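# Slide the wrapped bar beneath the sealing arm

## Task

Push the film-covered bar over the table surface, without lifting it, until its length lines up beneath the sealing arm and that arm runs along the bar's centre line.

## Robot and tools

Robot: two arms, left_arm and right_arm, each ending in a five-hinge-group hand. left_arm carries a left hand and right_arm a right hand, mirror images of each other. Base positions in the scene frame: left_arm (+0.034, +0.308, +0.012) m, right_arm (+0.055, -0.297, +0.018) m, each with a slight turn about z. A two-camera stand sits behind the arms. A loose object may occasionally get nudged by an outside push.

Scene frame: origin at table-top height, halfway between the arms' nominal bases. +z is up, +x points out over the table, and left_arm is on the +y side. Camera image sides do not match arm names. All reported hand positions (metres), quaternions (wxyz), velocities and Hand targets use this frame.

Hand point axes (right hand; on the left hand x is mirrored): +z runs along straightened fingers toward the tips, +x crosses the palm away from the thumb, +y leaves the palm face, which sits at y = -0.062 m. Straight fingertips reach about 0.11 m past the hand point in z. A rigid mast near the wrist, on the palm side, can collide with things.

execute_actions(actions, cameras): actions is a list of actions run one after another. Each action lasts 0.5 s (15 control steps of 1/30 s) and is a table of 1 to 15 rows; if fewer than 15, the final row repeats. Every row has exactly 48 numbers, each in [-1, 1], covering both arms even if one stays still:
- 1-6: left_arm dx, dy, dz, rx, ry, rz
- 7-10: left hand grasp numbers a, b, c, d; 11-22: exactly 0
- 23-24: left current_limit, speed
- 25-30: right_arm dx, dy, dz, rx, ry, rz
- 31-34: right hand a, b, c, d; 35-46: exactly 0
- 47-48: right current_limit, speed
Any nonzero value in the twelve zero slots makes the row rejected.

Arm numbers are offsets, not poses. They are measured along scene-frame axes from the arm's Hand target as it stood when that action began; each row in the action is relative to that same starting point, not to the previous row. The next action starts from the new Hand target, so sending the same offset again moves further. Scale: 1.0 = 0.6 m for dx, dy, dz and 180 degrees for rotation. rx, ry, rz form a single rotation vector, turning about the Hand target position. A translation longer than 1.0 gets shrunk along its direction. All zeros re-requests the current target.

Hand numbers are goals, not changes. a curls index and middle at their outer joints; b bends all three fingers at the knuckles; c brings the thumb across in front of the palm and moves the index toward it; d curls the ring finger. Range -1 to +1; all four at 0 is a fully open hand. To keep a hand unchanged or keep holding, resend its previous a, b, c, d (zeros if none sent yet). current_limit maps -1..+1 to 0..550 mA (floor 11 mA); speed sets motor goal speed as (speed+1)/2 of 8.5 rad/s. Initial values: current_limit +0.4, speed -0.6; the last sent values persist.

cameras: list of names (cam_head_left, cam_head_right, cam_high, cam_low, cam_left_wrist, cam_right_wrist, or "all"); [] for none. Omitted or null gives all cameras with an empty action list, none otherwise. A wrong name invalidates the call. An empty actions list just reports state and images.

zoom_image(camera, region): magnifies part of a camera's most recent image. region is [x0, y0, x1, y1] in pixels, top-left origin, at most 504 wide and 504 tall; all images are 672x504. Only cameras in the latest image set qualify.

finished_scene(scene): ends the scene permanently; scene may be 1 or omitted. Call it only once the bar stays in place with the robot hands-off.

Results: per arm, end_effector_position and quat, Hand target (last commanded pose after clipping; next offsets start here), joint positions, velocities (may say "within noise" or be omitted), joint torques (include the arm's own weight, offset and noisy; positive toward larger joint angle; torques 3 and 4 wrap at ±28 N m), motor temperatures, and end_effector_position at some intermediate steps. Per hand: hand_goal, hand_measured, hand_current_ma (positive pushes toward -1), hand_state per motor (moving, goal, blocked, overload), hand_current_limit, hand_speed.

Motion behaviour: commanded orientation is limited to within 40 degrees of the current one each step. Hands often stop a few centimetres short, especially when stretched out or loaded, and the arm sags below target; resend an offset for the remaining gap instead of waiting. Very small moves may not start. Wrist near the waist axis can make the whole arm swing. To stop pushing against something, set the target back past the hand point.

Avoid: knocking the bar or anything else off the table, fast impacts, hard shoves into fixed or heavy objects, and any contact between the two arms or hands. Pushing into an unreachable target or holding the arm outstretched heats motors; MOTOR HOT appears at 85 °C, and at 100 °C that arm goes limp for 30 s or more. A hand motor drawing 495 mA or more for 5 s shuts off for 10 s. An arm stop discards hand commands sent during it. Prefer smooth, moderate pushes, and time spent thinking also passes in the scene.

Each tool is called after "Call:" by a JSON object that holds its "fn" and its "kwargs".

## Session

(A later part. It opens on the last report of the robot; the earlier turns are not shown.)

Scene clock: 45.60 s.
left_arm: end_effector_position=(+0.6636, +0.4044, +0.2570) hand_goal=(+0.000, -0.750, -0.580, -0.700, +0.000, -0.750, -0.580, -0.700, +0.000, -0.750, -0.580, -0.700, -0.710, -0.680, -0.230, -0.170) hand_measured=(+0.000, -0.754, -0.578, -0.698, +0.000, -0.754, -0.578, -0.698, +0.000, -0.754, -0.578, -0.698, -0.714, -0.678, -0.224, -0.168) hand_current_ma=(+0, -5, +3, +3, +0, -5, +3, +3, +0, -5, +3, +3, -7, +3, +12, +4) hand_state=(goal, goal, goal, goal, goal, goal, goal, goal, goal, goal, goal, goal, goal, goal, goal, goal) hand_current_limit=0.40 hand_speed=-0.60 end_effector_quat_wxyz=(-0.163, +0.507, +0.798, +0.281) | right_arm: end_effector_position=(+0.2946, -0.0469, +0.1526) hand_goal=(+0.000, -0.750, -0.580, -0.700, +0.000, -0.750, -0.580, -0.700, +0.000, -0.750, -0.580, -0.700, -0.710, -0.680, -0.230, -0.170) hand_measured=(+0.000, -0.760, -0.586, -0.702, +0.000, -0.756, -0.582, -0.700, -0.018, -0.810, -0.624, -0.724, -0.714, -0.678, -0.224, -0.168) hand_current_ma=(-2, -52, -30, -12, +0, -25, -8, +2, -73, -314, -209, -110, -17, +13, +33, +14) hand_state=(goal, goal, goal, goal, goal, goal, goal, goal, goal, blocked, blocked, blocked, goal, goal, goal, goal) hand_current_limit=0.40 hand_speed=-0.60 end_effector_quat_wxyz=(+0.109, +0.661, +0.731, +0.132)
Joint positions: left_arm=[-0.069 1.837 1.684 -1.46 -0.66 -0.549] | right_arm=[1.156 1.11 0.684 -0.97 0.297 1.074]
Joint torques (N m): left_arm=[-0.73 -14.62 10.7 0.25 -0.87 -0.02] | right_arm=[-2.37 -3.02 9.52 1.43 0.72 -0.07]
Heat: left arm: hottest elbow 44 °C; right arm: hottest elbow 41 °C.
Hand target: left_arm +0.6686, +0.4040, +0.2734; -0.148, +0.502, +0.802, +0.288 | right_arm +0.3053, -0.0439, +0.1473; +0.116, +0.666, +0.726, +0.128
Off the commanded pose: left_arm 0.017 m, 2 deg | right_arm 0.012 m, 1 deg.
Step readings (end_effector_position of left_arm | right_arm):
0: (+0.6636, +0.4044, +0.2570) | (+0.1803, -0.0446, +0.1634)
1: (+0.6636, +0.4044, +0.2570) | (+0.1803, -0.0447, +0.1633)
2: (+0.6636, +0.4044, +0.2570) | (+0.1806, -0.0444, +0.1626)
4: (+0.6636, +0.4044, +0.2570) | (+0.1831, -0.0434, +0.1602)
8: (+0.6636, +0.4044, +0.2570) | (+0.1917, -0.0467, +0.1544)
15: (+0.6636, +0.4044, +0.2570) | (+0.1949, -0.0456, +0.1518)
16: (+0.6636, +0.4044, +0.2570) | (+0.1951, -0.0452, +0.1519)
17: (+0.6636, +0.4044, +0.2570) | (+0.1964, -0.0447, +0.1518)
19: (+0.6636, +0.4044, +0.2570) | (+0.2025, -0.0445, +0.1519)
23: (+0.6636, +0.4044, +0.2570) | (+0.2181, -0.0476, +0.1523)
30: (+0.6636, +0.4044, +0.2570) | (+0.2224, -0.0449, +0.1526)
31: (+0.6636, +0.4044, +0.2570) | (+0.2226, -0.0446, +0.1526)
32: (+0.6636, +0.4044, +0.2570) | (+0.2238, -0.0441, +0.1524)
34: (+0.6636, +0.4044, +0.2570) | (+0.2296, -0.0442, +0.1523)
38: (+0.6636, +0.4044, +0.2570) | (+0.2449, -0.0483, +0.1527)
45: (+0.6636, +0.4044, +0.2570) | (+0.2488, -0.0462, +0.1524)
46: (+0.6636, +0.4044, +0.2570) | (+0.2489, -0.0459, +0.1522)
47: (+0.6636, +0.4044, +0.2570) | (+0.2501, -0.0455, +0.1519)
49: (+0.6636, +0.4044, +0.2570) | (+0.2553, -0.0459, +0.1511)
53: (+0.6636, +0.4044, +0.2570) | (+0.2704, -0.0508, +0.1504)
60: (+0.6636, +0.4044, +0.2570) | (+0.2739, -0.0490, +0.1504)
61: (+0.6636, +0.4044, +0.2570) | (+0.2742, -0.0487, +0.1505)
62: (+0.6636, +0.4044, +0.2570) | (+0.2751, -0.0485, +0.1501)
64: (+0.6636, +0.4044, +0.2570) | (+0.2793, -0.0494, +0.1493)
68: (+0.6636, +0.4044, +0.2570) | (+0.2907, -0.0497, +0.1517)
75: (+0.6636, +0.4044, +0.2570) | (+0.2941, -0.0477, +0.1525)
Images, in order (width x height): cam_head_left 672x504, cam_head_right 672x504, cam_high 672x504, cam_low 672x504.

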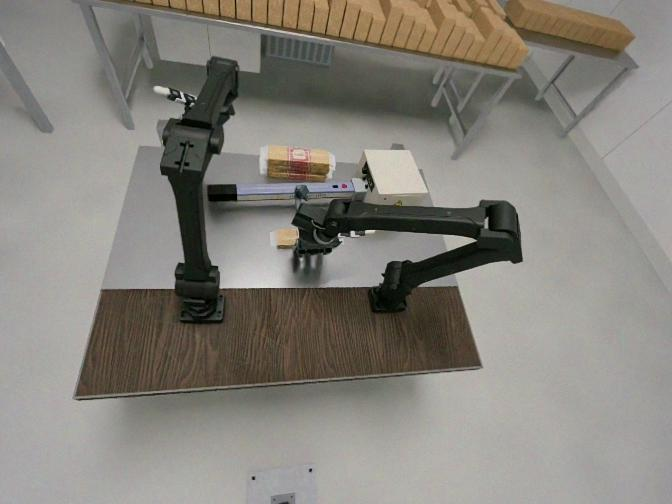

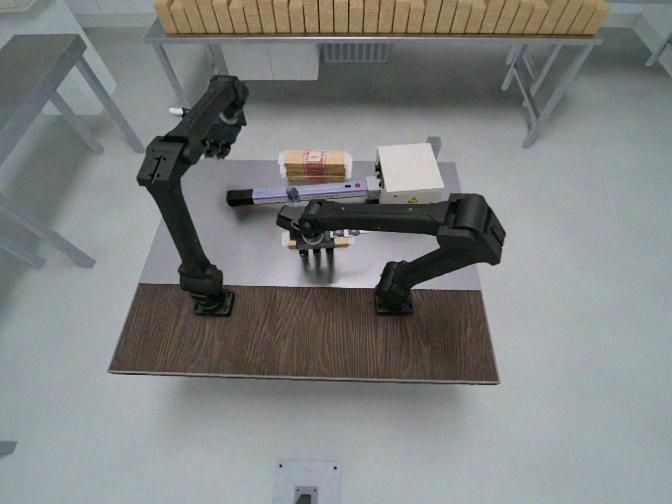

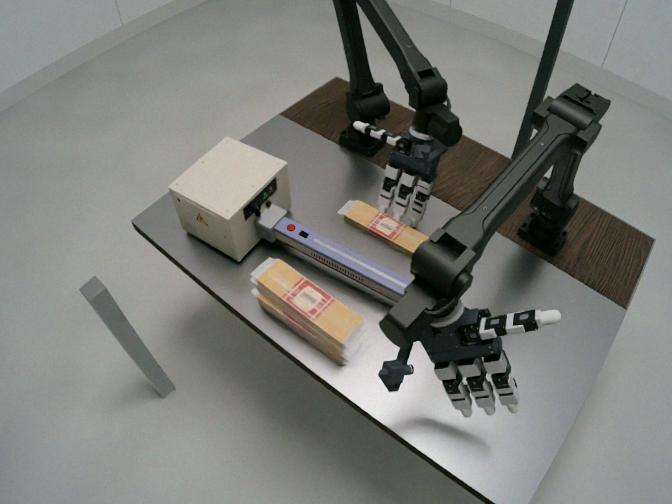

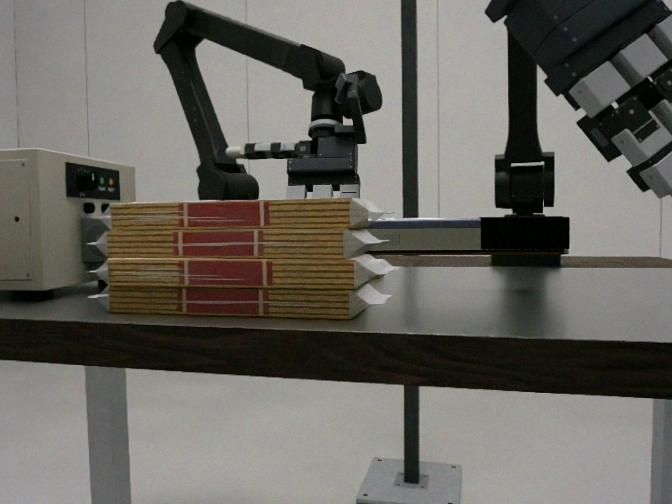

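Call:
{"fn": "execute_actions", "kwargs": {"actions": [[[0,0,0,0,0,0,0,0,0,0,0,0,0,0,0,0,0,0,0,0,0,0,0.4,-0.6,-0.035,0.015,0,0,0,0,0,0,0,0,0,0,0,0,0,0,0,0,0,0,0,0,0.6,-0.6]],[[0,0,0,0,0,0,0,0,0,0,0,0,0,0,0,0,0,0,0,0,0,0,0.4,-0.6,0,0.028,0,0,0,0,0,0,0,0,0,0,0,0,0,0,0,0,0,0,0,0,0.6,-0.6]],[[0,0,0,0,0,0,0,0,0,0,0,0,0,0,0,0,0,0,0,0,0,0,0.4,-0.6,0.045,0,0,0,0,0,0,0,0,0,0,0,0,0,0,0,0,0,0,0,0,0,0.6,-0.6]],[[0,0,0,0,0,0,0,0,0,0,0,0,0,0,0,0,0,0,0,0,0,0,0.4,-0.6,0.045,0,0,0,0,0,0,0,0,0,0,0,0,0,0,0,0,0,0,0,0,0,0.6,-0.6]],[[0,0,0,0,0,0,0,0,0,0,0,0,0,0,0,0,0,0,0,0,0,0,0.4,-0.6,0.045,0,0,0,0,0,0,0,0,0,0,0,0,0,0,0,0,0,0,0,0,0,0.6,-0.6]]], "cameras": ["cam_high","cam_head_left","cam_head_right","cam_low"]}}

Call:
{"fn": "zoom_image", "kwargs": {"camera": "cam_high", "region": [250, 80, 480, 310]}}

Call:
{"fn": "zoom_image", "kwargs": {"camera": "cam_head_left", "region": [220, 150, 400, 280]}}

Call:
{"fn": "zoom_image", "kwargs": {"camera": "cam_head_right", "region": [220, 150, 400, 280]}}

Scene clock: 52.50 s.
left_arm: end_effector_position=(+0.6636, +0.4044, +0.2570) hand_goal=(+0.000, -0.750, -0.580, -0.700, +0.000, -0.750, -0.580, -0.700, +0.000, -0.750, -0.580, -0.700, -0.710, -0.680, -0.230, -0.170) hand_measured=(+0.000, -0.754, -0.578, -0.698, +0.000, -0.754, -0.578, -0.698, +0.000, -0.754, -0.578, -0.698, -0.714, -0.678, -0.224, -0.168) hand_current_ma=(+0, -5, +3, +3, +0, -5, +3, +3, +0, -5, +3, +3, -7, +3, +12, +4) hand_state=(goal, goal, goal, goal, goal, goal, goal, goal, goal, goal, goal, goal, goal, goal, goal, goal) hand_current_limit=0.40 hand_speed=-0.60 end_effector_quat_wxyz=(-0.163, +0.507, +0.798, +0.281) | right_arm: end_effector_position=(+0.3500, -0.0259, +0.1517) hand_goal=(+0.000, -0.750, -0.580, -0.700, +0.000, -0.750, -0.580, -0.700, +0.000, -0.750, -0.580, -0.700, -0.710, -0.680, -0.230, -0.170) hand_measured=(+0.000, -0.760, -0.584, -0.702, +0.000, -0.756, -0.584, -0.700, -0.136, -0.994, -0.820, -0.750, -0.714, -0.678, -0.224, -0.168) hand_current_ma=(-2, -47, -22, -12, +0, -29, -17, -2, -440, -440, -440, -241, -17, +13, +33, +14) hand_state=(goal, goal, goal, goal, goal, goal, goal, goal, blocked, blocked, blocked, blocked, goal, goal, goal, goal) hand_current_limit=0.60 hand_speed=-0.60 end_effector_quat_wxyz=(+0.110, +0.659, +0.734, +0.122)
Joint positions: left_arm=[-0.069 1.837 1.684 -1.46 -0.66 -0.549] | right_arm=[1.015 1.239 0.783 -0.919 0.268 0.926]
Joint torques (N m): left_arm=[-0.85 -14.68 10.69 0.24 -0.86 -0.03] | right_arm=[-2.55 -4.66 10.15 2.17 0.92 0.04]
Heat: left arm: hottest elbow 44 °C; right arm: hottest elbow 42 °C.
Hand target: left_arm +0.6686, +0.4040, +0.2734; -0.148, +0.502, +0.802, +0.288 | right_arm +0.3653, -0.0181, +0.1473; +0.116, +0.665, +0.726, +0.128
Off the commanded pose: left_arm 0.017 m, 2 deg | right_arm 0.018 m, 2 deg.
Step readings (end_effector_position of left_arm | right_arm):
0: (+0.6636, +0.4044, +0.2570) | (+0.2946, -0.0469, +0.1526)
1: (+0.6636, +0.4044, +0.2570) | (+0.2946, -0.0469, +0.1526)
2: (+0.6636, +0.4044, +0.2570) | (+0.2942, -0.0466, +0.1527)
4: (+0.6636, +0.4044, +0.2570) | (+0.2922, -0.0452, +0.1532)
8: (+0.6636, +0.4044, +0.2570) | (+0.2859, -0.0413, +0.1527)
15: (+0.6636, +0.4044, +0.2570) | (+0.2836, -0.0419, +0.1520)
16: (+0.6636, +0.4044, +0.2570) | (+0.2835, -0.0418, +0.1521)
17: (+0.6636, +0.4044, +0.2570) | (+0.2834, -0.0413, +0.1520)
19: (+0.6636, +0.4044, +0.2570) | (+0.2830, -0.0384, +0.1521)
23: (+0.6636, +0.4044, +0.2570) | (+0.2827, -0.0322, +0.1520)
30: (+0.6636, +0.4044, +0.2570) | (+0.2829, -0.0306, +0.1521)
31: (+0.6636, +0.4044, +0.2570) | (+0.2829, -0.0306, +0.1521)
32: (+0.6636, +0.4044, +0.2570) | (+0.2833, -0.0307, +0.1521)
34: (+0.6636, +0.4044, +0.2570) | (+0.2862, -0.0308, +0.1520)
38: (+0.6636, +0.4044, +0.2570) | (+0.2953, -0.0314, +0.1531)
45: (+0.6636, +0.4044, +0.2570) | (+0.2982, -0.0296, +0.1536)
46: (+0.6636, +0.4044, +0.2570) | (+0.2984, -0.0295, +0.1536)
47: (+0.6636, +0.4044, +0.2570) | (+0.2993, -0.0291, +0.1537)
49: (+0.6636, +0.4044, +0.2570) | (+0.3043, -0.0296, +0.1536)
53: (+0.6636, +0.4044, +0.2570) | (+0.3193, -0.0306, +0.1549)
60: (+0.6636, +0.4044, +0.2570) | (+0.3270, -0.0288, +0.1556)
61: (+0.6636, +0.4044, +0.2570) | (+0.3272, -0.0284, +0.1557)
62: (+0.6636, +0.4044, +0.2570) | (+0.3281, -0.0282, +0.1556)
64: (+0.6636, +0.4044, +0.2570) | (+0.3326, -0.0281, +0.1547)
68: (+0.6636, +0.4044, +0.2570) | (+0.3434, -0.0284, +0.1527)
75: (+0.6636, +0.4044, +0.2570) | (+0.3498, -0.0267, +0.1516)
Images, in order (width x height): cam_head_left 672x504, cam_head_right 672x504, cam_high 672x504, cam_low 672x504.

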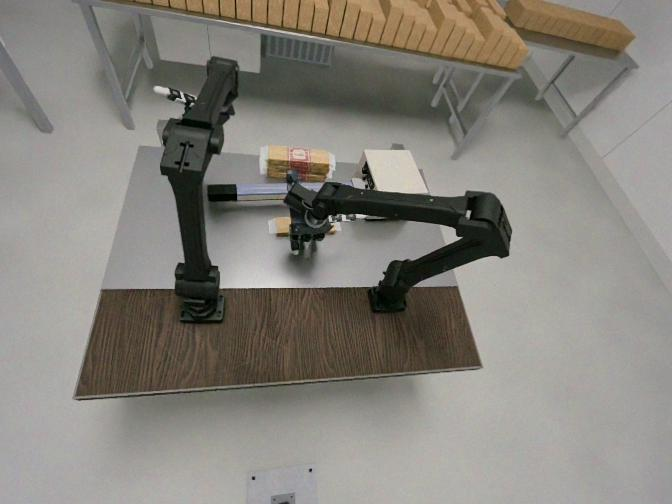

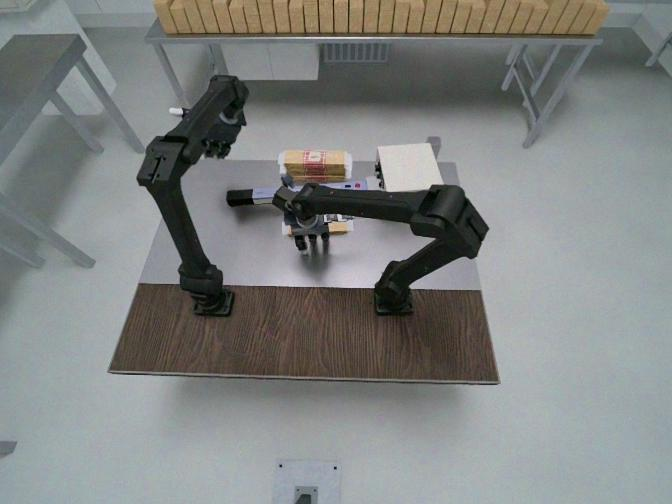

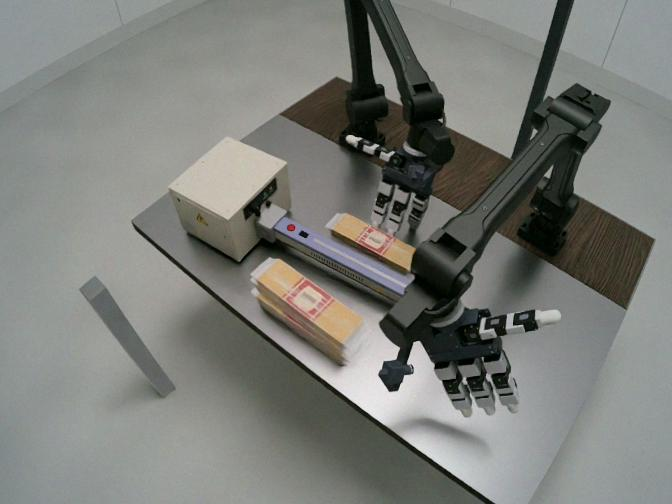

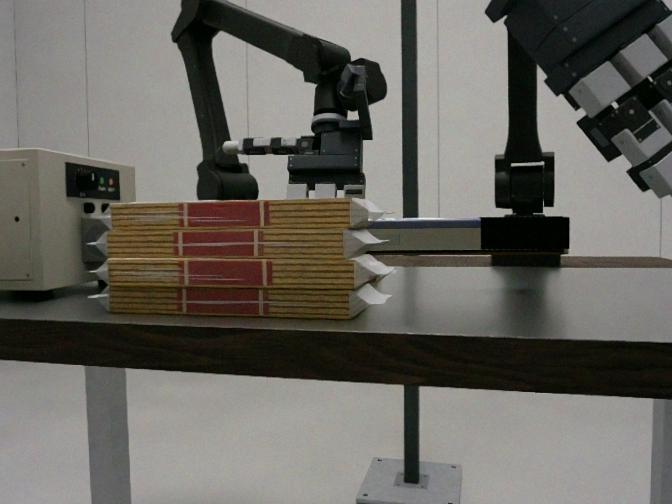

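Scaled by 2.191 from the camera's 672x504 image, which has a finer 960x720 frame.

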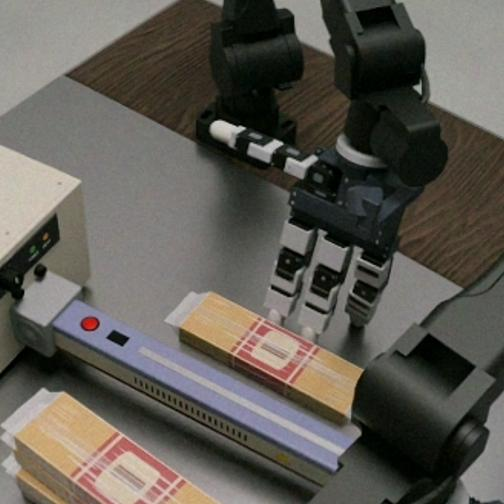

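Scaled by 2.800 from the camera's 672x504 image, which has a finer 960x720 frame.

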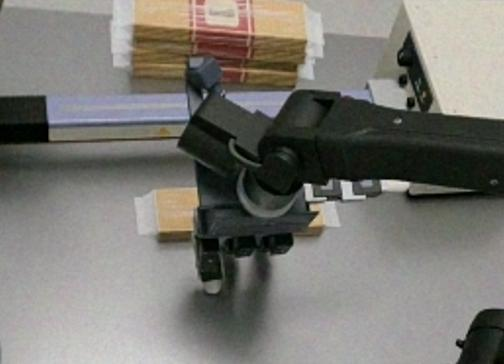

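Scaled by 2.800 from the camera's 672x504 image, which has a finer 960x720 frame.

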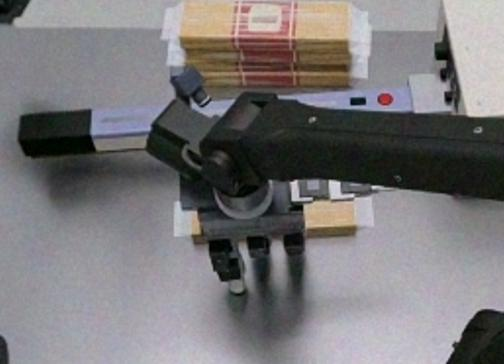

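Call:
{"fn": "execute_actions", "kwargs": {"actions": [[[0,0,0,0,0,0,0,0,0,0,0,0,0,0,0,0,0,0,0,0,0,0,0.4,-0.6,-0.045,0,0.025,0,0,0,0,0,0,0,0,0,0,0,0,0,0,0,0,0,0,0,0.4,-0.6]],[[0,0,0,0,0,0,0,0,0,0,0,0,0,0,0,0,0,0,0,0,0,0,0.4,-0.6,0,0,0,0,0,0,0,0,0,0,0,0,0,0,0,0,0,0,0,0,0,0,0.4,-0.6]]], "cameras": ["cam_high","cam_head_left","cam_head_right","cam_low"]}}

Call:
{"fn": "zoom_image", "kwargs": {"camera": "cam_high", "region": [250, 80, 480, 310]}}

Call:
{"fn": "zoom_image", "kwargs": {"camera": "cam_head_right", "region": [220, 150, 400, 280]}}

Call:
{"fn": "zoom_image", "kwargs": {"camera": "cam_high", "region": [350, 150, 450, 250]}}

Scene clock: 57.17 s.
left_arm: end_effector_position=(+0.6636, +0.4044, +0.2570) hand_goal=(+0.000, -0.750, -0.580, -0.700, +0.000, -0.750, -0.580, -0.700, +0.000, -0.750, -0.580, -0.700, -0.710, -0.680, -0.230, -0.170) hand_measured=(+0.000, -0.754, -0.578, -0.698, +0.000, -0.754, -0.578, -0.698, +0.000, -0.754, -0.578, -0.698, -0.714, -0.678, -0.224, -0.168) hand_current_ma=(+0, -5, +3, +3, +0, -5, +3, +3, +0, -5, +3, +3, -7, +3, +12, +4) hand_state=(goal, goal, goal, goal, goal, goal, goal, goal, goal, goal, goal, goal, goal, goal, goal, goal) hand_current_limit=0.40 hand_speed=-0.60 end_effector_quat_wxyz=(-0.163, +0.507, +0.798, +0.281) | right_arm: end_effector_position=(+0.3365, -0.0259, +0.1569) hand_goal=(+0.000, -0.750, -0.580, -0.700, +0.000, -0.750, -0.580, -0.700, +0.000, -0.750, -0.580, -0.700, -0.710, -0.680, -0.230, -0.170) hand_measured=(+0.000, -0.756, -0.584, -0.702, +0.000, -0.756, -0.584, -0.700, -0.122, -0.988, -0.736, -0.734, -0.714, -0.678, -0.224, -0.168) hand_current_ma=(-2, -30, -16, -12, +0, -24, -16, -2, -385, -385, -385, -160, -17, +13, +33, +14) hand_state=(goal, goal, goal, goal, goal, goal, goal, goal, blocked, blocked, blocked, blocked, goal, goal, goal, goal) hand_current_limit=0.40 hand_speed=-0.60 end_effector_quat_wxyz=(+0.120, +0.660, +0.732, +0.120)
Joint positions: left_arm=[-0.069 1.837 1.684 -1.46 -0.66 -0.549] | right_arm=[1.061 1.226 0.783 -0.955 0.294 0.977]
Joint torques (N m): left_arm=[-0.91 -14.51 10.71 0.24 -0.88 -0.03] | right_arm=[-0.15 -7.41 10.18 0.72 0.41 0.22]
Heat: left arm: hottest elbow 44 °C; right arm: hottest elbow 42 °C.
Hand target: left_arm +0.6686, +0.4040, +0.2734; -0.148, +0.502, +0.802, +0.288 | right_arm +0.3383, -0.0181, +0.1622; +0.116, +0.665, +0.726, +0.128
Off the commanded pose: left_arm 0.017 m, 2 deg | right_arm 0.010 m, 1 deg.
Step readings (end_effector_position of left_arm | right_arm):
0: (+0.6636, +0.4044, +0.2570) | (+0.3500, -0.0259, +0.1517)
1: (+0.6636, +0.4044, +0.2570) | (+0.3501, -0.0259, +0.1518)
2: (+0.6636, +0.4044, +0.2570) | (+0.3501, -0.0259, +0.1520)
4: (+0.6636, +0.4044, +0.2570) | (+0.3480, -0.0253, +0.1533)
8: (+0.6636, +0.4044, +0.2570) | (+0.3412, -0.0244, +0.1563)
15: (+0.6636, +0.4044, +0.2570) | (+0.3366, -0.0252, +0.1570)
16: (+0.6636, +0.4044, +0.2570) | (+0.3366, -0.0254, +0.1570)
17: (+0.6636, +0.4044, +0.2570) | (+0.3366, -0.0254, +0.1570)
19: (+0.6636, +0.4044, +0.2570) | (+0.3365, -0.0256, +0.1569)
23: (+0.6636, +0.4044, +0.2570) | (+0.3365, -0.0258, +0.1569)
30: (+0.6636, +0.4044, +0.2570) | (+0.3365, -0.0259, +0.1569)
Images, in order (width x height): cam_head_left 672x504, cam_head_right 672x504, cam_high 672x504, cam_low 672x504.

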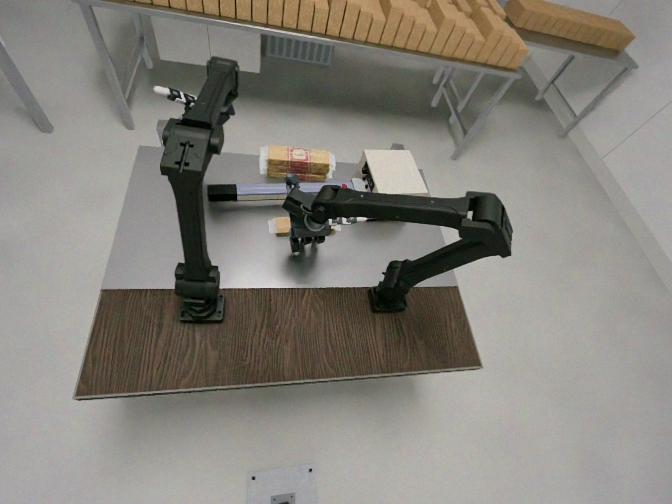

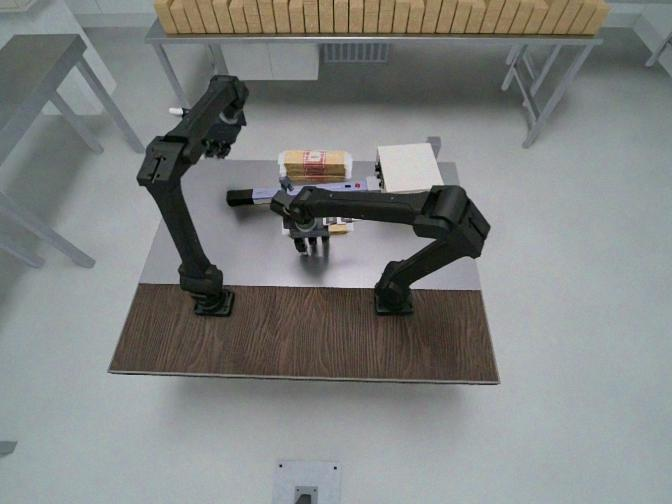

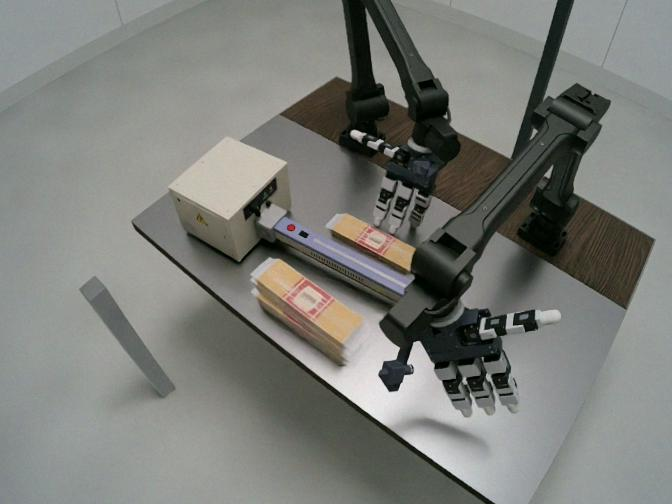

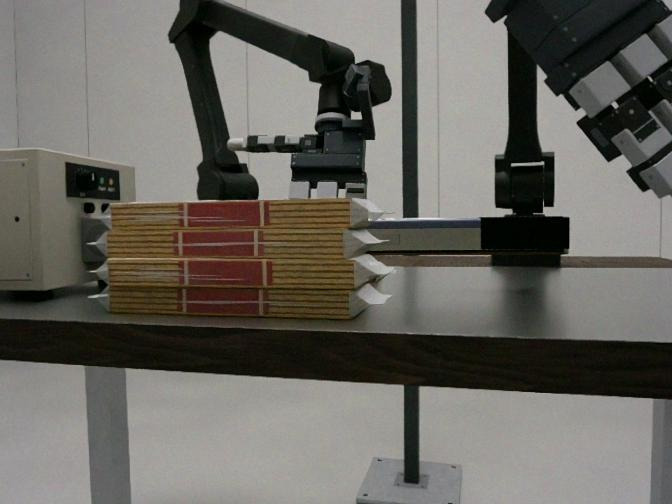

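Scaled by 2.191 from the camera's 672x504 image, which has a finer 960x720 frame.

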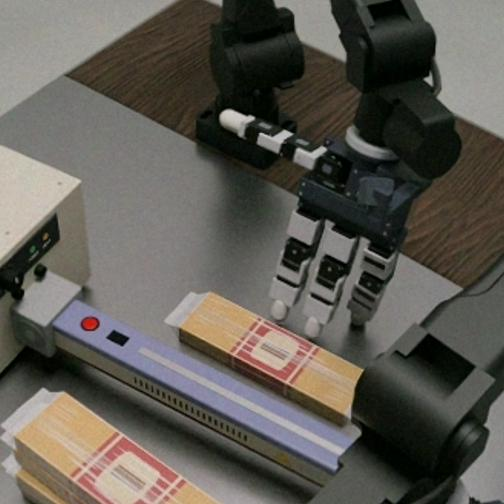

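Scaled by 2.800 from the camera's 672x504 image, which has a finer 960x720 frame.

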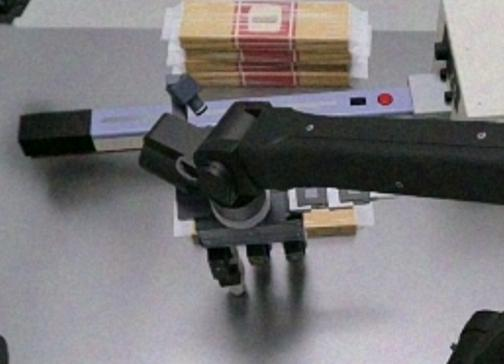

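Scaled by 5.040 from the camera's 672x504 image, which has a finer 960x720 frame.

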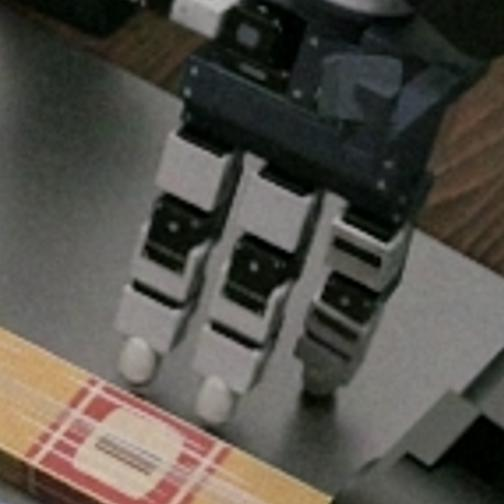

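Call:
{"fn": "execute_actions", "kwargs": {"actions": [[[0,0,0,0,0,0,0,0,0,0,0,0,0,0,0,0,0,0,0,0,0,0,0.4,-0.6,-0.033,0,0.05,0.0083,0,0,0,0,0,0,0,0,0,0,0,0,0,0,0,0,0,0,0.4,-0.6]],[[0,0,0,0,0,0,0,0,0,0,0,0,0,0,0,0,0,0,0,0,0,0,0.4,-0.6,0,0,-0.038,0,0,0,0,0,0,0,0,0,0,0,0,0,0,0,0,0,0,0,0.4,-0.6]]], "cameras": ["cam_high","cam_head_right"]}}

Call:
{"fn": "zoom_image", "kwargs": {"camera": "cam_high", "region": [350, 150, 450, 250]}}

Scene clock: 60.73 s.
left_arm: end_effector_position=(+0.6636, +0.4044, +0.2570) hand_goal=(+0.000, -0.750, -0.580, -0.700, +0.000, -0.750, -0.580, -0.700, +0.000, -0.750, -0.580, -0.700, -0.710, -0.680, -0.230, -0.170) hand_measured=(+0.000, -0.754, -0.578, -0.698, +0.000, -0.754, -0.578, -0.698, +0.000, -0.754, -0.578, -0.698, -0.714, -0.678, -0.224, -0.168) hand_current_ma=(+0, -5, +3, +3, +0, -5, +3, +3, +0, -5, +3, +3, -7, +3, +12, +4) hand_state=(goal, goal, goal, goal, goal, goal, goal, goal, goal, goal, goal, goal, goal, goal, goal, goal) hand_current_limit=0.40 hand_speed=-0.60 end_effector_quat_wxyz=(-0.163, +0.507, +0.798, +0.281) | right_arm: end_effector_position=(+0.3192, -0.0223, +0.1731) hand_goal=(+0.000, -0.750, -0.580, -0.700, +0.000, -0.750, -0.580, -0.700, +0.000, -0.750, -0.580, -0.700, -0.710, -0.680, -0.230, -0.170) hand_measured=(+0.000, -0.754, -0.584, -0.702, +0.000, -0.754, -0.584, -0.700, -0.002, -0.756, -0.584, -0.702, -0.714, -0.678, -0.224, -0.168) hand_current_ma=(-2, -20, -14, -11, +0, -17, -14, -2, -10, -30, -15, -12, -17, +13, +33, +14) hand_state=(goal, goal, goal, goal, goal, goal, goal, goal, goal, goal, goal, goal, goal, goal, goal, goal) hand_current_limit=0.40 hand_speed=-0.60 end_effector_quat_wxyz=(+0.109, +0.666, +0.726, +0.137)
Joint positions: left_arm=[-0.069 1.837 1.684 -1.46 -0.66 -0.549] | right_arm=[1.112 1.178 0.79 -0.987 0.293 1.043]
Joint torques (N m): left_arm=[-0.79 -14.74 10.71 0.27 -0.87 -0.02] | right_arm=[-0.21 -6.83 8.8 1.51 0.44 0.04]
Heat: left arm: hottest elbow 45 °C; right arm: hottest elbow 42 °C.
Hand target: left_arm +0.6686, +0.4040, +0.2734; -0.148, +0.502, +0.802, +0.288 | right_arm +0.3185, -0.0182, +0.1695; +0.108, +0.667, +0.724, +0.138
Off the commanded pose: left_arm 0.017 m, 2 deg | right_arm 0.006 m, 0 deg.
Step readings (end_effector_position of left_arm | right_arm):
0: (+0.6636, +0.4044, +0.2570) | (+0.3364, -0.0260, +0.1569)
1: (+0.6636, +0.4044, +0.2570) | (+0.3362, -0.0261, +0.1571)
2: (+0.6636, +0.4044, +0.2570) | (+0.3349, -0.0265, +0.1576)
4: (+0.6636, +0.4044, +0.2570) | (+0.3299, -0.0290, +0.1602)
8: (+0.6636, +0.4044, +0.2570) | (+0.3197, -0.0294, +0.1683)
15: (+0.6636, +0.4044, +0.2570) | (+0.3160, -0.0302, +0.1740)
16: (+0.6636, +0.4044, +0.2570) | (+0.3160, -0.0303, +0.1740)
17: (+0.6636, +0.4044, +0.2570) | (+0.3158, -0.0303, +0.1740)
19: (+0.6636, +0.4044, +0.2570) | (+0.3164, -0.0288, +0.1744)
23: (+0.6636, +0.4044, +0.2570) | (+0.3183, -0.0242, +0.1746)
30: (+0.6636, +0.4044, +0.2570) | (+0.3192, -0.0224, +0.1731)
Images, in order (width x height): cam_head_right 672x504, cam_high 672x504.

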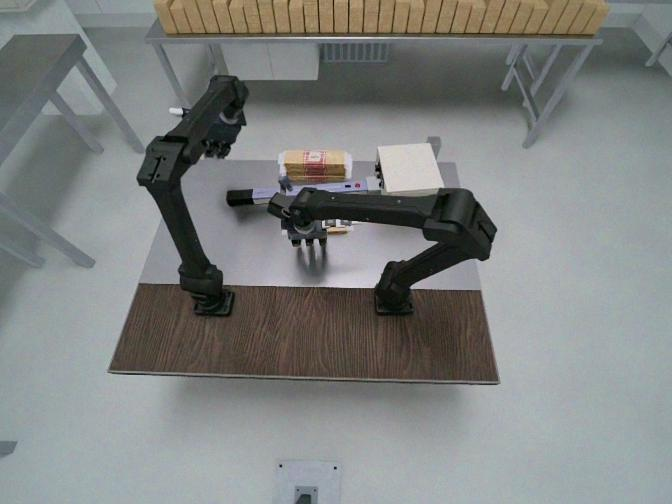

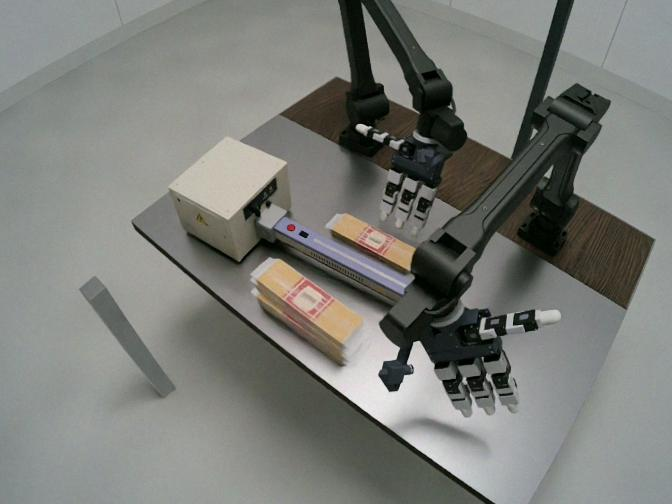

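Scaled by 5.040 from the camera's 672x504 image, which has a finer 960x720 frame.

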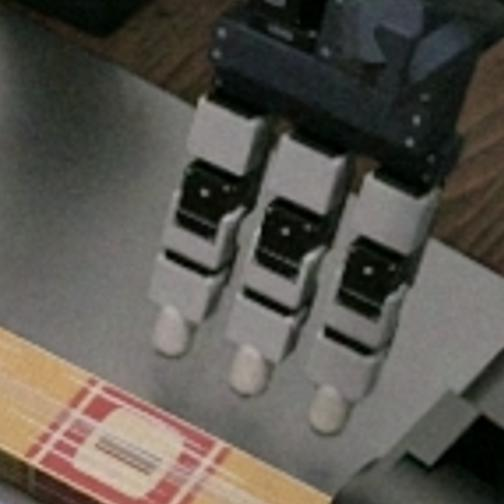

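Call:
{"fn": "execute_actions", "kwargs": {"actions": [[[0,0,0,0,0,0,0,0,0,0,0,0,0,0,0,0,0,0,0,0,0,0,0.4,-0.6,0.04,0,-0.003,0,0,0,0,0,0,0,0,0,0,0,0,0,0,0,0,0,0,0,0.4,-0.6]],[[0,0,0,0,0,0,0,0,0,0,0,0,0,0,0,0,0,0,0,0,0,0,0.4,-0.6,0.04,0,0,0,0,0,0,0,0,0,0,0,0,0,0,0,0,0,0,0,0,0,0.4,-0.6]],[[0,0,0,0,0,0,0,0,0,0,0,0,0,0,0,0,0,0,0,0,0,0,0.4,-0.6,0.04,0,0,0,0,0,0,0,0,0,0,0,0,0,0,0,0,0,0,0,0,0,0.4,-0.6]]], "cameras": ["cam_high","cam_head_right","cam_head_left"]}}

Call:
{"fn": "zoom_image", "kwargs": {"camera": "cam_high", "region": [250, 80, 480, 310]}}

Call:
{"fn": "zoom_image", "kwargs": {"camera": "cam_head_right", "region": [220, 150, 400, 280]}}

Call:
{"fn": "zoom_image", "kwargs": {"camera": "cam_head_left", "region": [200, 150, 380, 280]}}

Scene clock: 64.30 s.
left_arm: end_effector_position=(+0.6636, +0.4044, +0.2570) hand_goal=(+0.000, -0.750, -0.580, -0.700, +0.000, -0.750, -0.580, -0.700, +0.000, -0.750, -0.580, -0.700, -0.710, -0.680, -0.230, -0.170) hand_measured=(+0.000, -0.754, -0.578, -0.698, +0.000, -0.754, -0.578, -0.698, +0.000, -0.754, -0.578, -0.698, -0.714, -0.678, -0.224, -0.168) hand_current_ma=(+0, -5, +3, +3, +0, -5, +3, +3, +0, -5, +3, +3, -7, +3, +12, +4) hand_state=(goal, goal, goal, goal, goal, goal, goal, goal, goal, goal, goal, goal, goal, goal, goal, goal) hand_current_limit=0.40 hand_speed=-0.60 end_effector_quat_wxyz=(-0.163, +0.507, +0.798, +0.281) | right_arm: end_effector_position=(+0.3767, -0.0354, +0.1536) hand_goal=(+0.000, -0.750, -0.580, -0.700, +0.000, -0.750, -0.580, -0.700, +0.000, -0.750, -0.580, -0.700, -0.710, -0.680, -0.230, -0.170) hand_measured=(+0.000, -0.756, -0.584, -0.702, +0.000, -0.756, -0.584, -0.700, -0.002, -0.756, -0.584, -0.702, -0.714, -0.678, -0.224, -0.168) hand_current_ma=(-2, -29, -15, -11, +0, -26, -15, -2, -5, -26, -16, -12, -17, +13, +33, +14) hand_state=(goal, goal, goal, goal, goal, goal, goal, goal, goal, goal, goal, goal, goal, goal, goal, goal) hand_current_limit=0.40 hand_speed=-0.60 end_effector_quat_wxyz=(+0.111, +0.669, +0.725, +0.117)
Joint positions: left_arm=[-0.069 1.837 1.684 -1.46 -0.66 -0.549] | right_arm=[0.934 1.263 0.811 -0.915 0.255 0.873]
Joint torques (N m): left_arm=[-0.67 -14.74 10.73 0.21 -0.87 -0.03] | right_arm=[-1.26 -7.82 12.22 1.28 0.23 -0.19]
Heat: left arm: hottest elbow 45 °C; right arm: hottest elbow 42 °C.
Hand target: left_arm +0.6686, +0.4040, +0.2734; -0.148, +0.502, +0.802, +0.288 | right_arm +0.3906, -0.0181, +0.1677; +0.108, +0.667, +0.724, +0.138
Off the commanded pose: left_arm 0.017 m, 2 deg | right_arm 0.026 m, 2 deg.
Step readings (end_effector_position of left_arm | right_arm):
0: (+0.6636, +0.4044, +0.2570) | (+0.3192, -0.0223, +0.1731)
1: (+0.6636, +0.4044, +0.2570) | (+0.3193, -0.0222, +0.1731)
2: (+0.6636, +0.4044, +0.2570) | (+0.3199, -0.0221, +0.1729)
4: (+0.6636, +0.4044, +0.2570) | (+0.3226, -0.0215, +0.1715)
8: (+0.6636, +0.4044, +0.2570) | (+0.3330, -0.0260, +0.1671)
15: (+0.6636, +0.4044, +0.2570) | (+0.3369, -0.0269, +0.1647)
16: (+0.6636, +0.4044, +0.2570) | (+0.3371, -0.0267, +0.1647)
17: (+0.6636, +0.4044, +0.2570) | (+0.3381, -0.0267, +0.1643)
19: (+0.6636, +0.4044, +0.2570) | (+0.3415, -0.0271, +0.1628)
23: (+0.6636, +0.4044, +0.2570) | (+0.3521, -0.0334, +0.1580)
30: (+0.6636, +0.4044, +0.2570) | (+0.3551, -0.0342, +0.1554)
31: (+0.6636, +0.4044, +0.2570) | (+0.3552, -0.0341, +0.1553)
32: (+0.6636, +0.4044, +0.2570) | (+0.3561, -0.0342, +0.1548)
34: (+0.6636, +0.4044, +0.2570) | (+0.3593, -0.0341, +0.1539)
38: (+0.6636, +0.4044, +0.2570) | (+0.3716, -0.0363, +0.1536)
45: (+0.6636, +0.4044, +0.2570) | (+0.3767, -0.0359, +0.1537)
Images, in order (width x height): cam_head_left 672x504, cam_head_right 672x504, cam_high 672x504.

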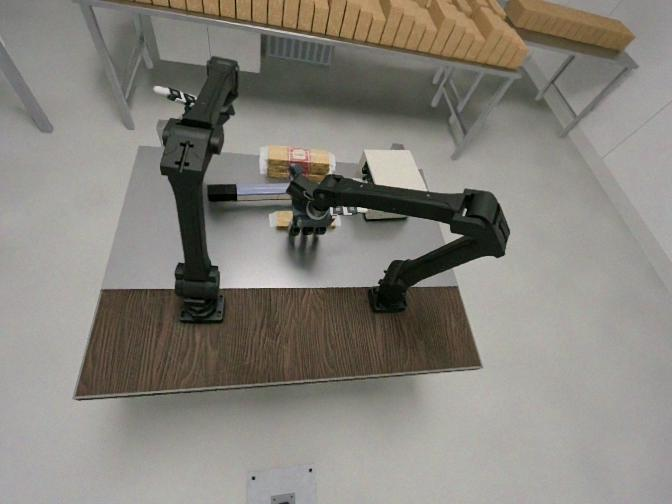

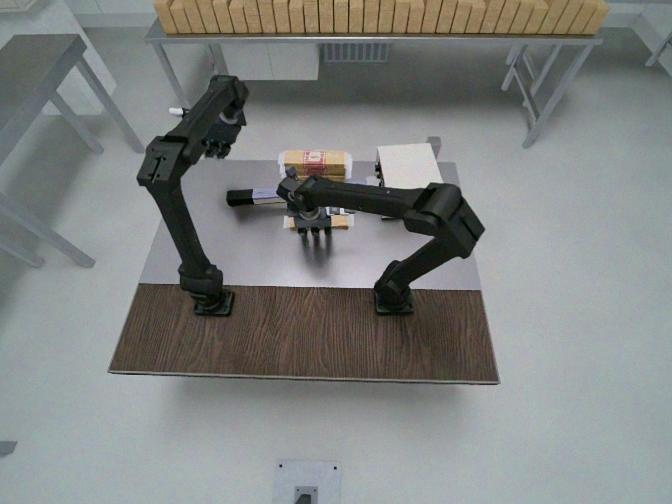

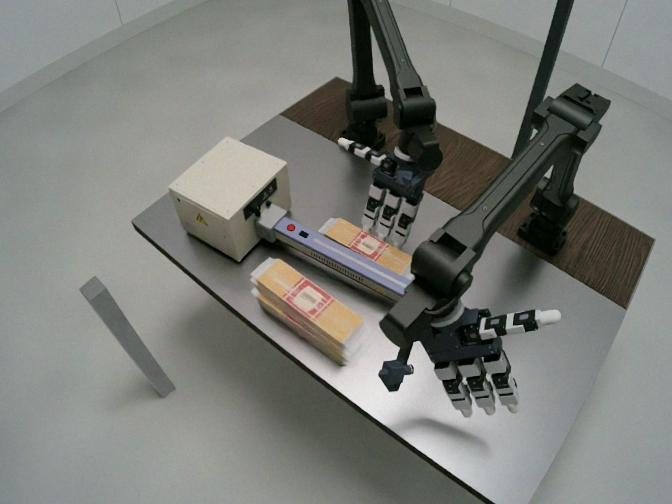

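Scaled by 2.191 from the camera's 672x504 image, which has a finer 960x720 frame.

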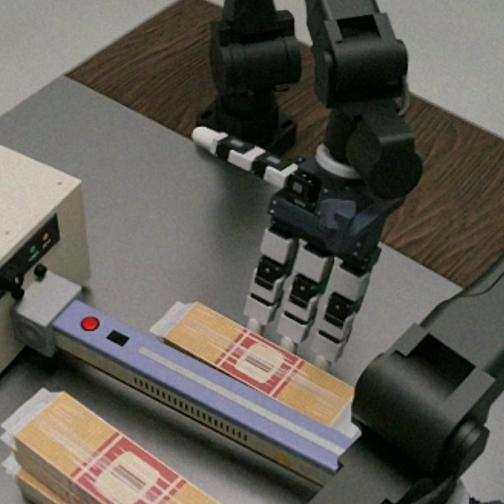

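Scaled by 2.800 from the camera's 672x504 image, which has a finer 960x720 frame.

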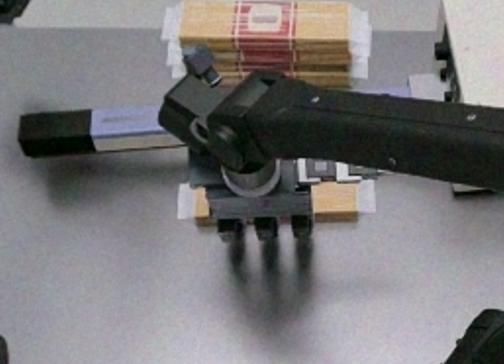

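Scaled by 2.800 from the camera's 672x504 image, which has a finer 960x720 frame.

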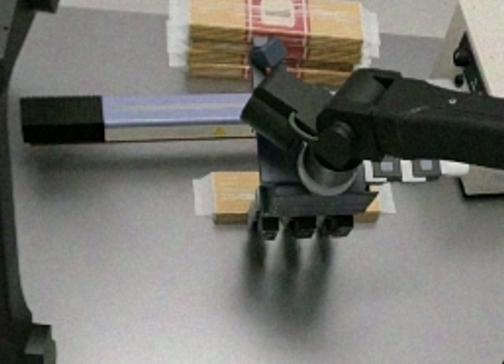

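Call:
{"fn": "execute_actions", "kwargs": {"actions": [[[0,0,0,0,0,0,0,0,0,0,0,0,0,0,0,0,0,0,0,0,0,0,0.4,-0.6,0.04,0.005,0.005,0,0,0.0083,0,0,0,0,0,0,0,0,0,0,0,0,0,0,0,0,0.4,-0.6]],[[0,0,0,0,0,0,0,0,0,0,0,0,0,0,0,0,0,0,0,0,0,0,0.4,-0.6,0.04,0.005,0,0,0,0,0,0,0,0,0,0,0,0,0,0,0,0,0,0,0,0,0.4,-0.6]]], "cameras": ["cam_high","cam_head_right","cam_head_left","cam_low"]}}

Call:
{"fn": "zoom_image", "kwargs": {"camera": "cam_high", "region": [250, 150, 430, 310]}}

Call:
{"fn": "zoom_image", "kwargs": {"camera": "cam_head_right", "region": [220, 150, 400, 280]}}

Call:
{"fn": "zoom_image", "kwargs": {"camera": "cam_head_left", "region": [200, 150, 380, 280]}}

Scene clock: 68.63 s.
left_arm: end_effector_position=(+0.6636, +0.4044, +0.2570) hand_goal=(+0.000, -0.750, -0.580, -0.700, +0.000, -0.750, -0.580, -0.700, +0.000, -0.750, -0.580, -0.700, -0.710, -0.680, -0.230, -0.170) hand_measured=(+0.000, -0.754, -0.578, -0.698, +0.000, -0.754, -0.578, -0.698, +0.000, -0.754, -0.578, -0.698, -0.714, -0.678, -0.224, -0.168) hand_current_ma=(+0, -5, +3, +3, +0, -5, +3, +3, +0, -5, +3, +3, -7, +3, +12, +4) hand_state=(goal, goal, goal, goal, goal, goal, goal, goal, goal, goal, goal, goal, goal, goal, goal, goal) hand_current_limit=0.40 hand_speed=-0.60 end_effector_quat_wxyz=(-0.163, +0.507, +0.798, +0.281) | right_arm: end_effector_position=(+0.4229, -0.0281, +0.1564) hand_goal=(+0.000, -0.750, -0.580, -0.700, +0.000, -0.750, -0.580, -0.700, +0.000, -0.750, -0.580, -0.700, -0.710, -0.680, -0.230, -0.170) hand_measured=(+0.000, -0.758, -0.584, -0.702, +0.000, -0.756, -0.584, -0.700, -0.002, -0.754, -0.584, -0.702, -0.714, -0.678, -0.224, -0.168) hand_current_ma=(-2, -36, -22, -11, +0, -27, -16, -3, -5, -23, -15, -12, -17, +13, +33, +14) hand_state=(goal, goal, goal, goal, goal, goal, goal, goal, goal, goal, goal, goal, goal, goal, goal, goal) hand_current_limit=0.40 hand_speed=-0.60 end_effector_quat_wxyz=(+0.107, +0.660, +0.734, +0.119)
Joint positions: left_arm=[-0.069 1.837 1.684 -1.46 -0.66 -0.549] | right_arm=[0.832 1.337 0.885 -0.886 0.222 0.746]
Joint torques (N m): left_arm=[-0.62 -14.68 10.69 0.23 -0.87 -0.02] | right_arm=[-0.73 -8.29 12.34 1.26 0.13 -0.18]
Motor temperatures (°C): left_arm=[35 37 45 34 36 32] | right_arm=[38 39 43 36 38 32]
Heat: left arm: hottest elbow 45 °C; right arm: hottest elbow 43 °C.
Hand target: left_arm +0.6686, +0.4040, +0.2734; -0.148, +0.502, +0.802, +0.288 | right_arm +0.4385, -0.0121, +0.1706; +0.106, +0.657, +0.733, +0.139
Off the commanded pose: left_arm 0.017 m, 2 deg | right_arm 0.026 m, 2 deg.
Step readings (end_effector_position of left_arm | right_arm):
0: (+0.6636, +0.4044, +0.2570) | (+0.3767, -0.0354, +0.1536)
1: (+0.6636, +0.4044, +0.2570) | (+0.3768, -0.0354, +0.1534)
2: (+0.6636, +0.4044, +0.2570) | (+0.3778, -0.0351, +0.1535)
4: (+0.6636, +0.4044, +0.2570) | (+0.3812, -0.0340, +0.1532)
8: (+0.6636, +0.4044, +0.2570) | (+0.3937, -0.0345, +0.1549)
15: (+0.6636, +0.4044, +0.2570) | (+0.3997, -0.0325, +0.1569)
16: (+0.6636, +0.4044, +0.2570) | (+0.3998, -0.0320, +0.1570)
17: (+0.6636, +0.4044, +0.2570) | (+0.4009, -0.0320, +0.1567)
19: (+0.6636, +0.4044, +0.2570) | (+0.4044, -0.0305, +0.1559)
23: (+0.6636, +0.4044, +0.2570) | (+0.4171, -0.0294, +0.1558)
30: (+0.6636, +0.4044, +0.2570) | (+0.4229, -0.0284, +0.1564)
Images, in order (width x height): cam_head_left 672x504, cam_head_right 672x504, cam_high 672x504, cam_low 672x504.

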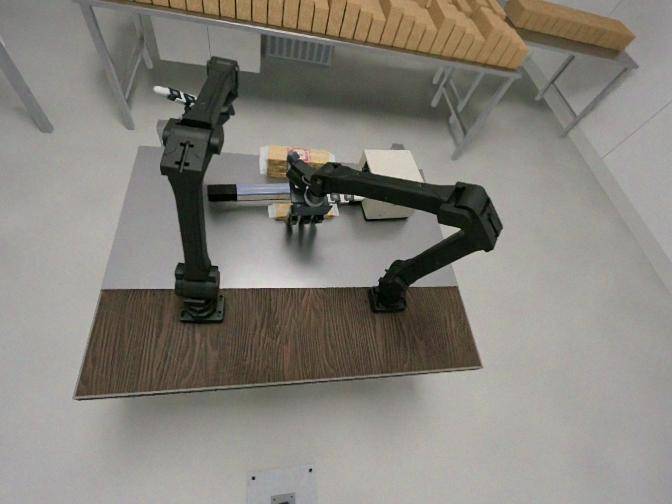

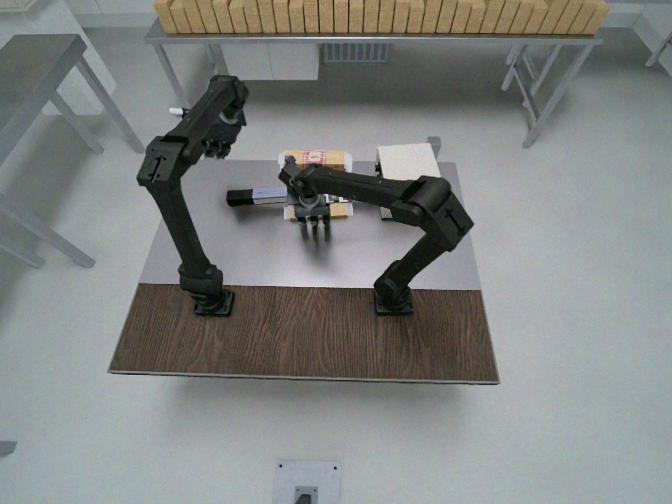

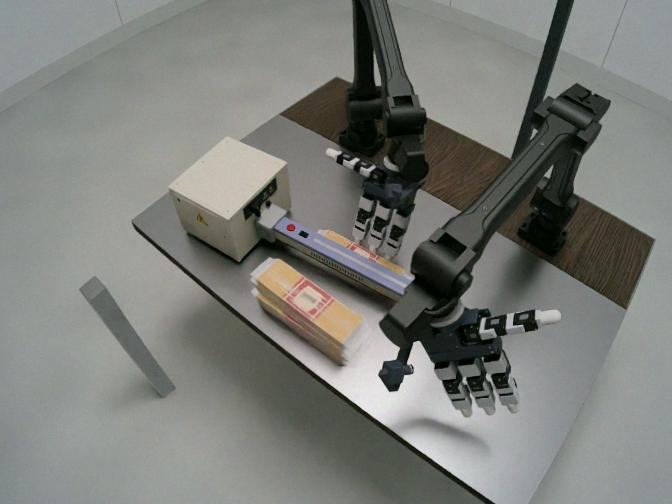

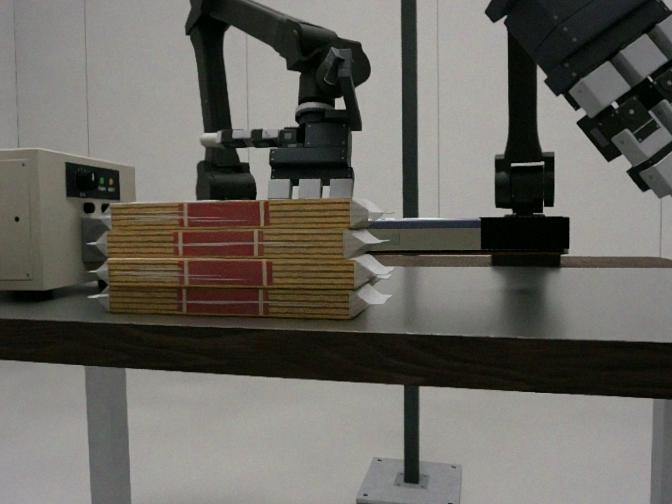

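Scaled by 2.800 from the camera's 672x504 image, which has a finer 960x720 frame.

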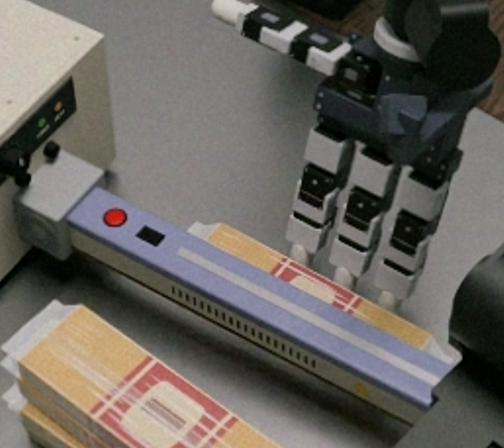

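Scaled by 2.800 from the camera's 672x504 image, which has a finer 960x720 frame.

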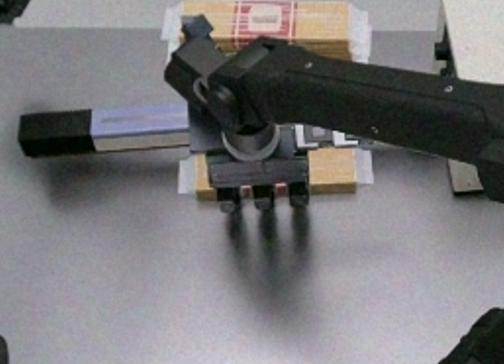

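Scaled by 2.800 from the camera's 672x504 image, which has a finer 960x720 frame.

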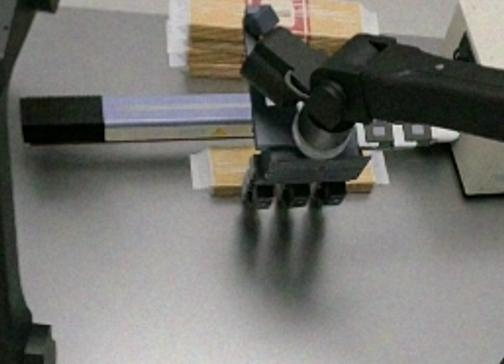

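Call:
{"fn": "zoom_image", "kwargs": {"camera": "cam_head_right", "region": [222, 170, 302, 230]}}

Call:
{"fn": "zoom_image", "kwargs": {"camera": "cam_head_left", "region": [200, 170, 290, 230]}}

Call:
{"fn": "zoom_image", "kwargs": {"camera": "cam_low", "region": [340, 190, 600, 330]}}

Scaled by 6.300 from the camera's 672x504 image, which has a finer 960x720 frame.

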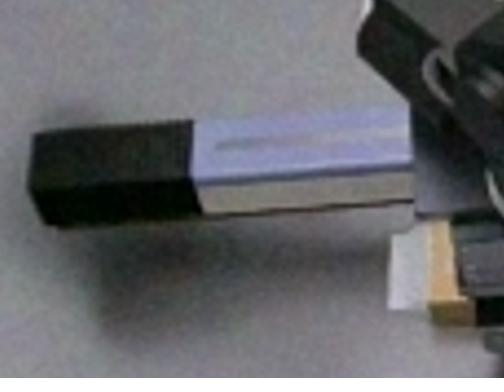

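Scaled by 5.600 from the camera's 672x504 image, which has a finer 960x720 frame.

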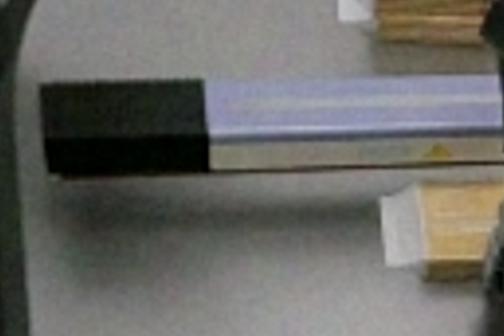

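Scaled by 1.938 from the camera's 672x504 image, which has a finer 960x720 frame.

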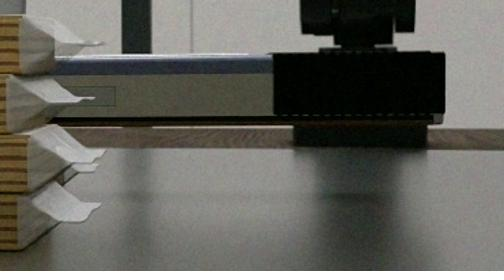

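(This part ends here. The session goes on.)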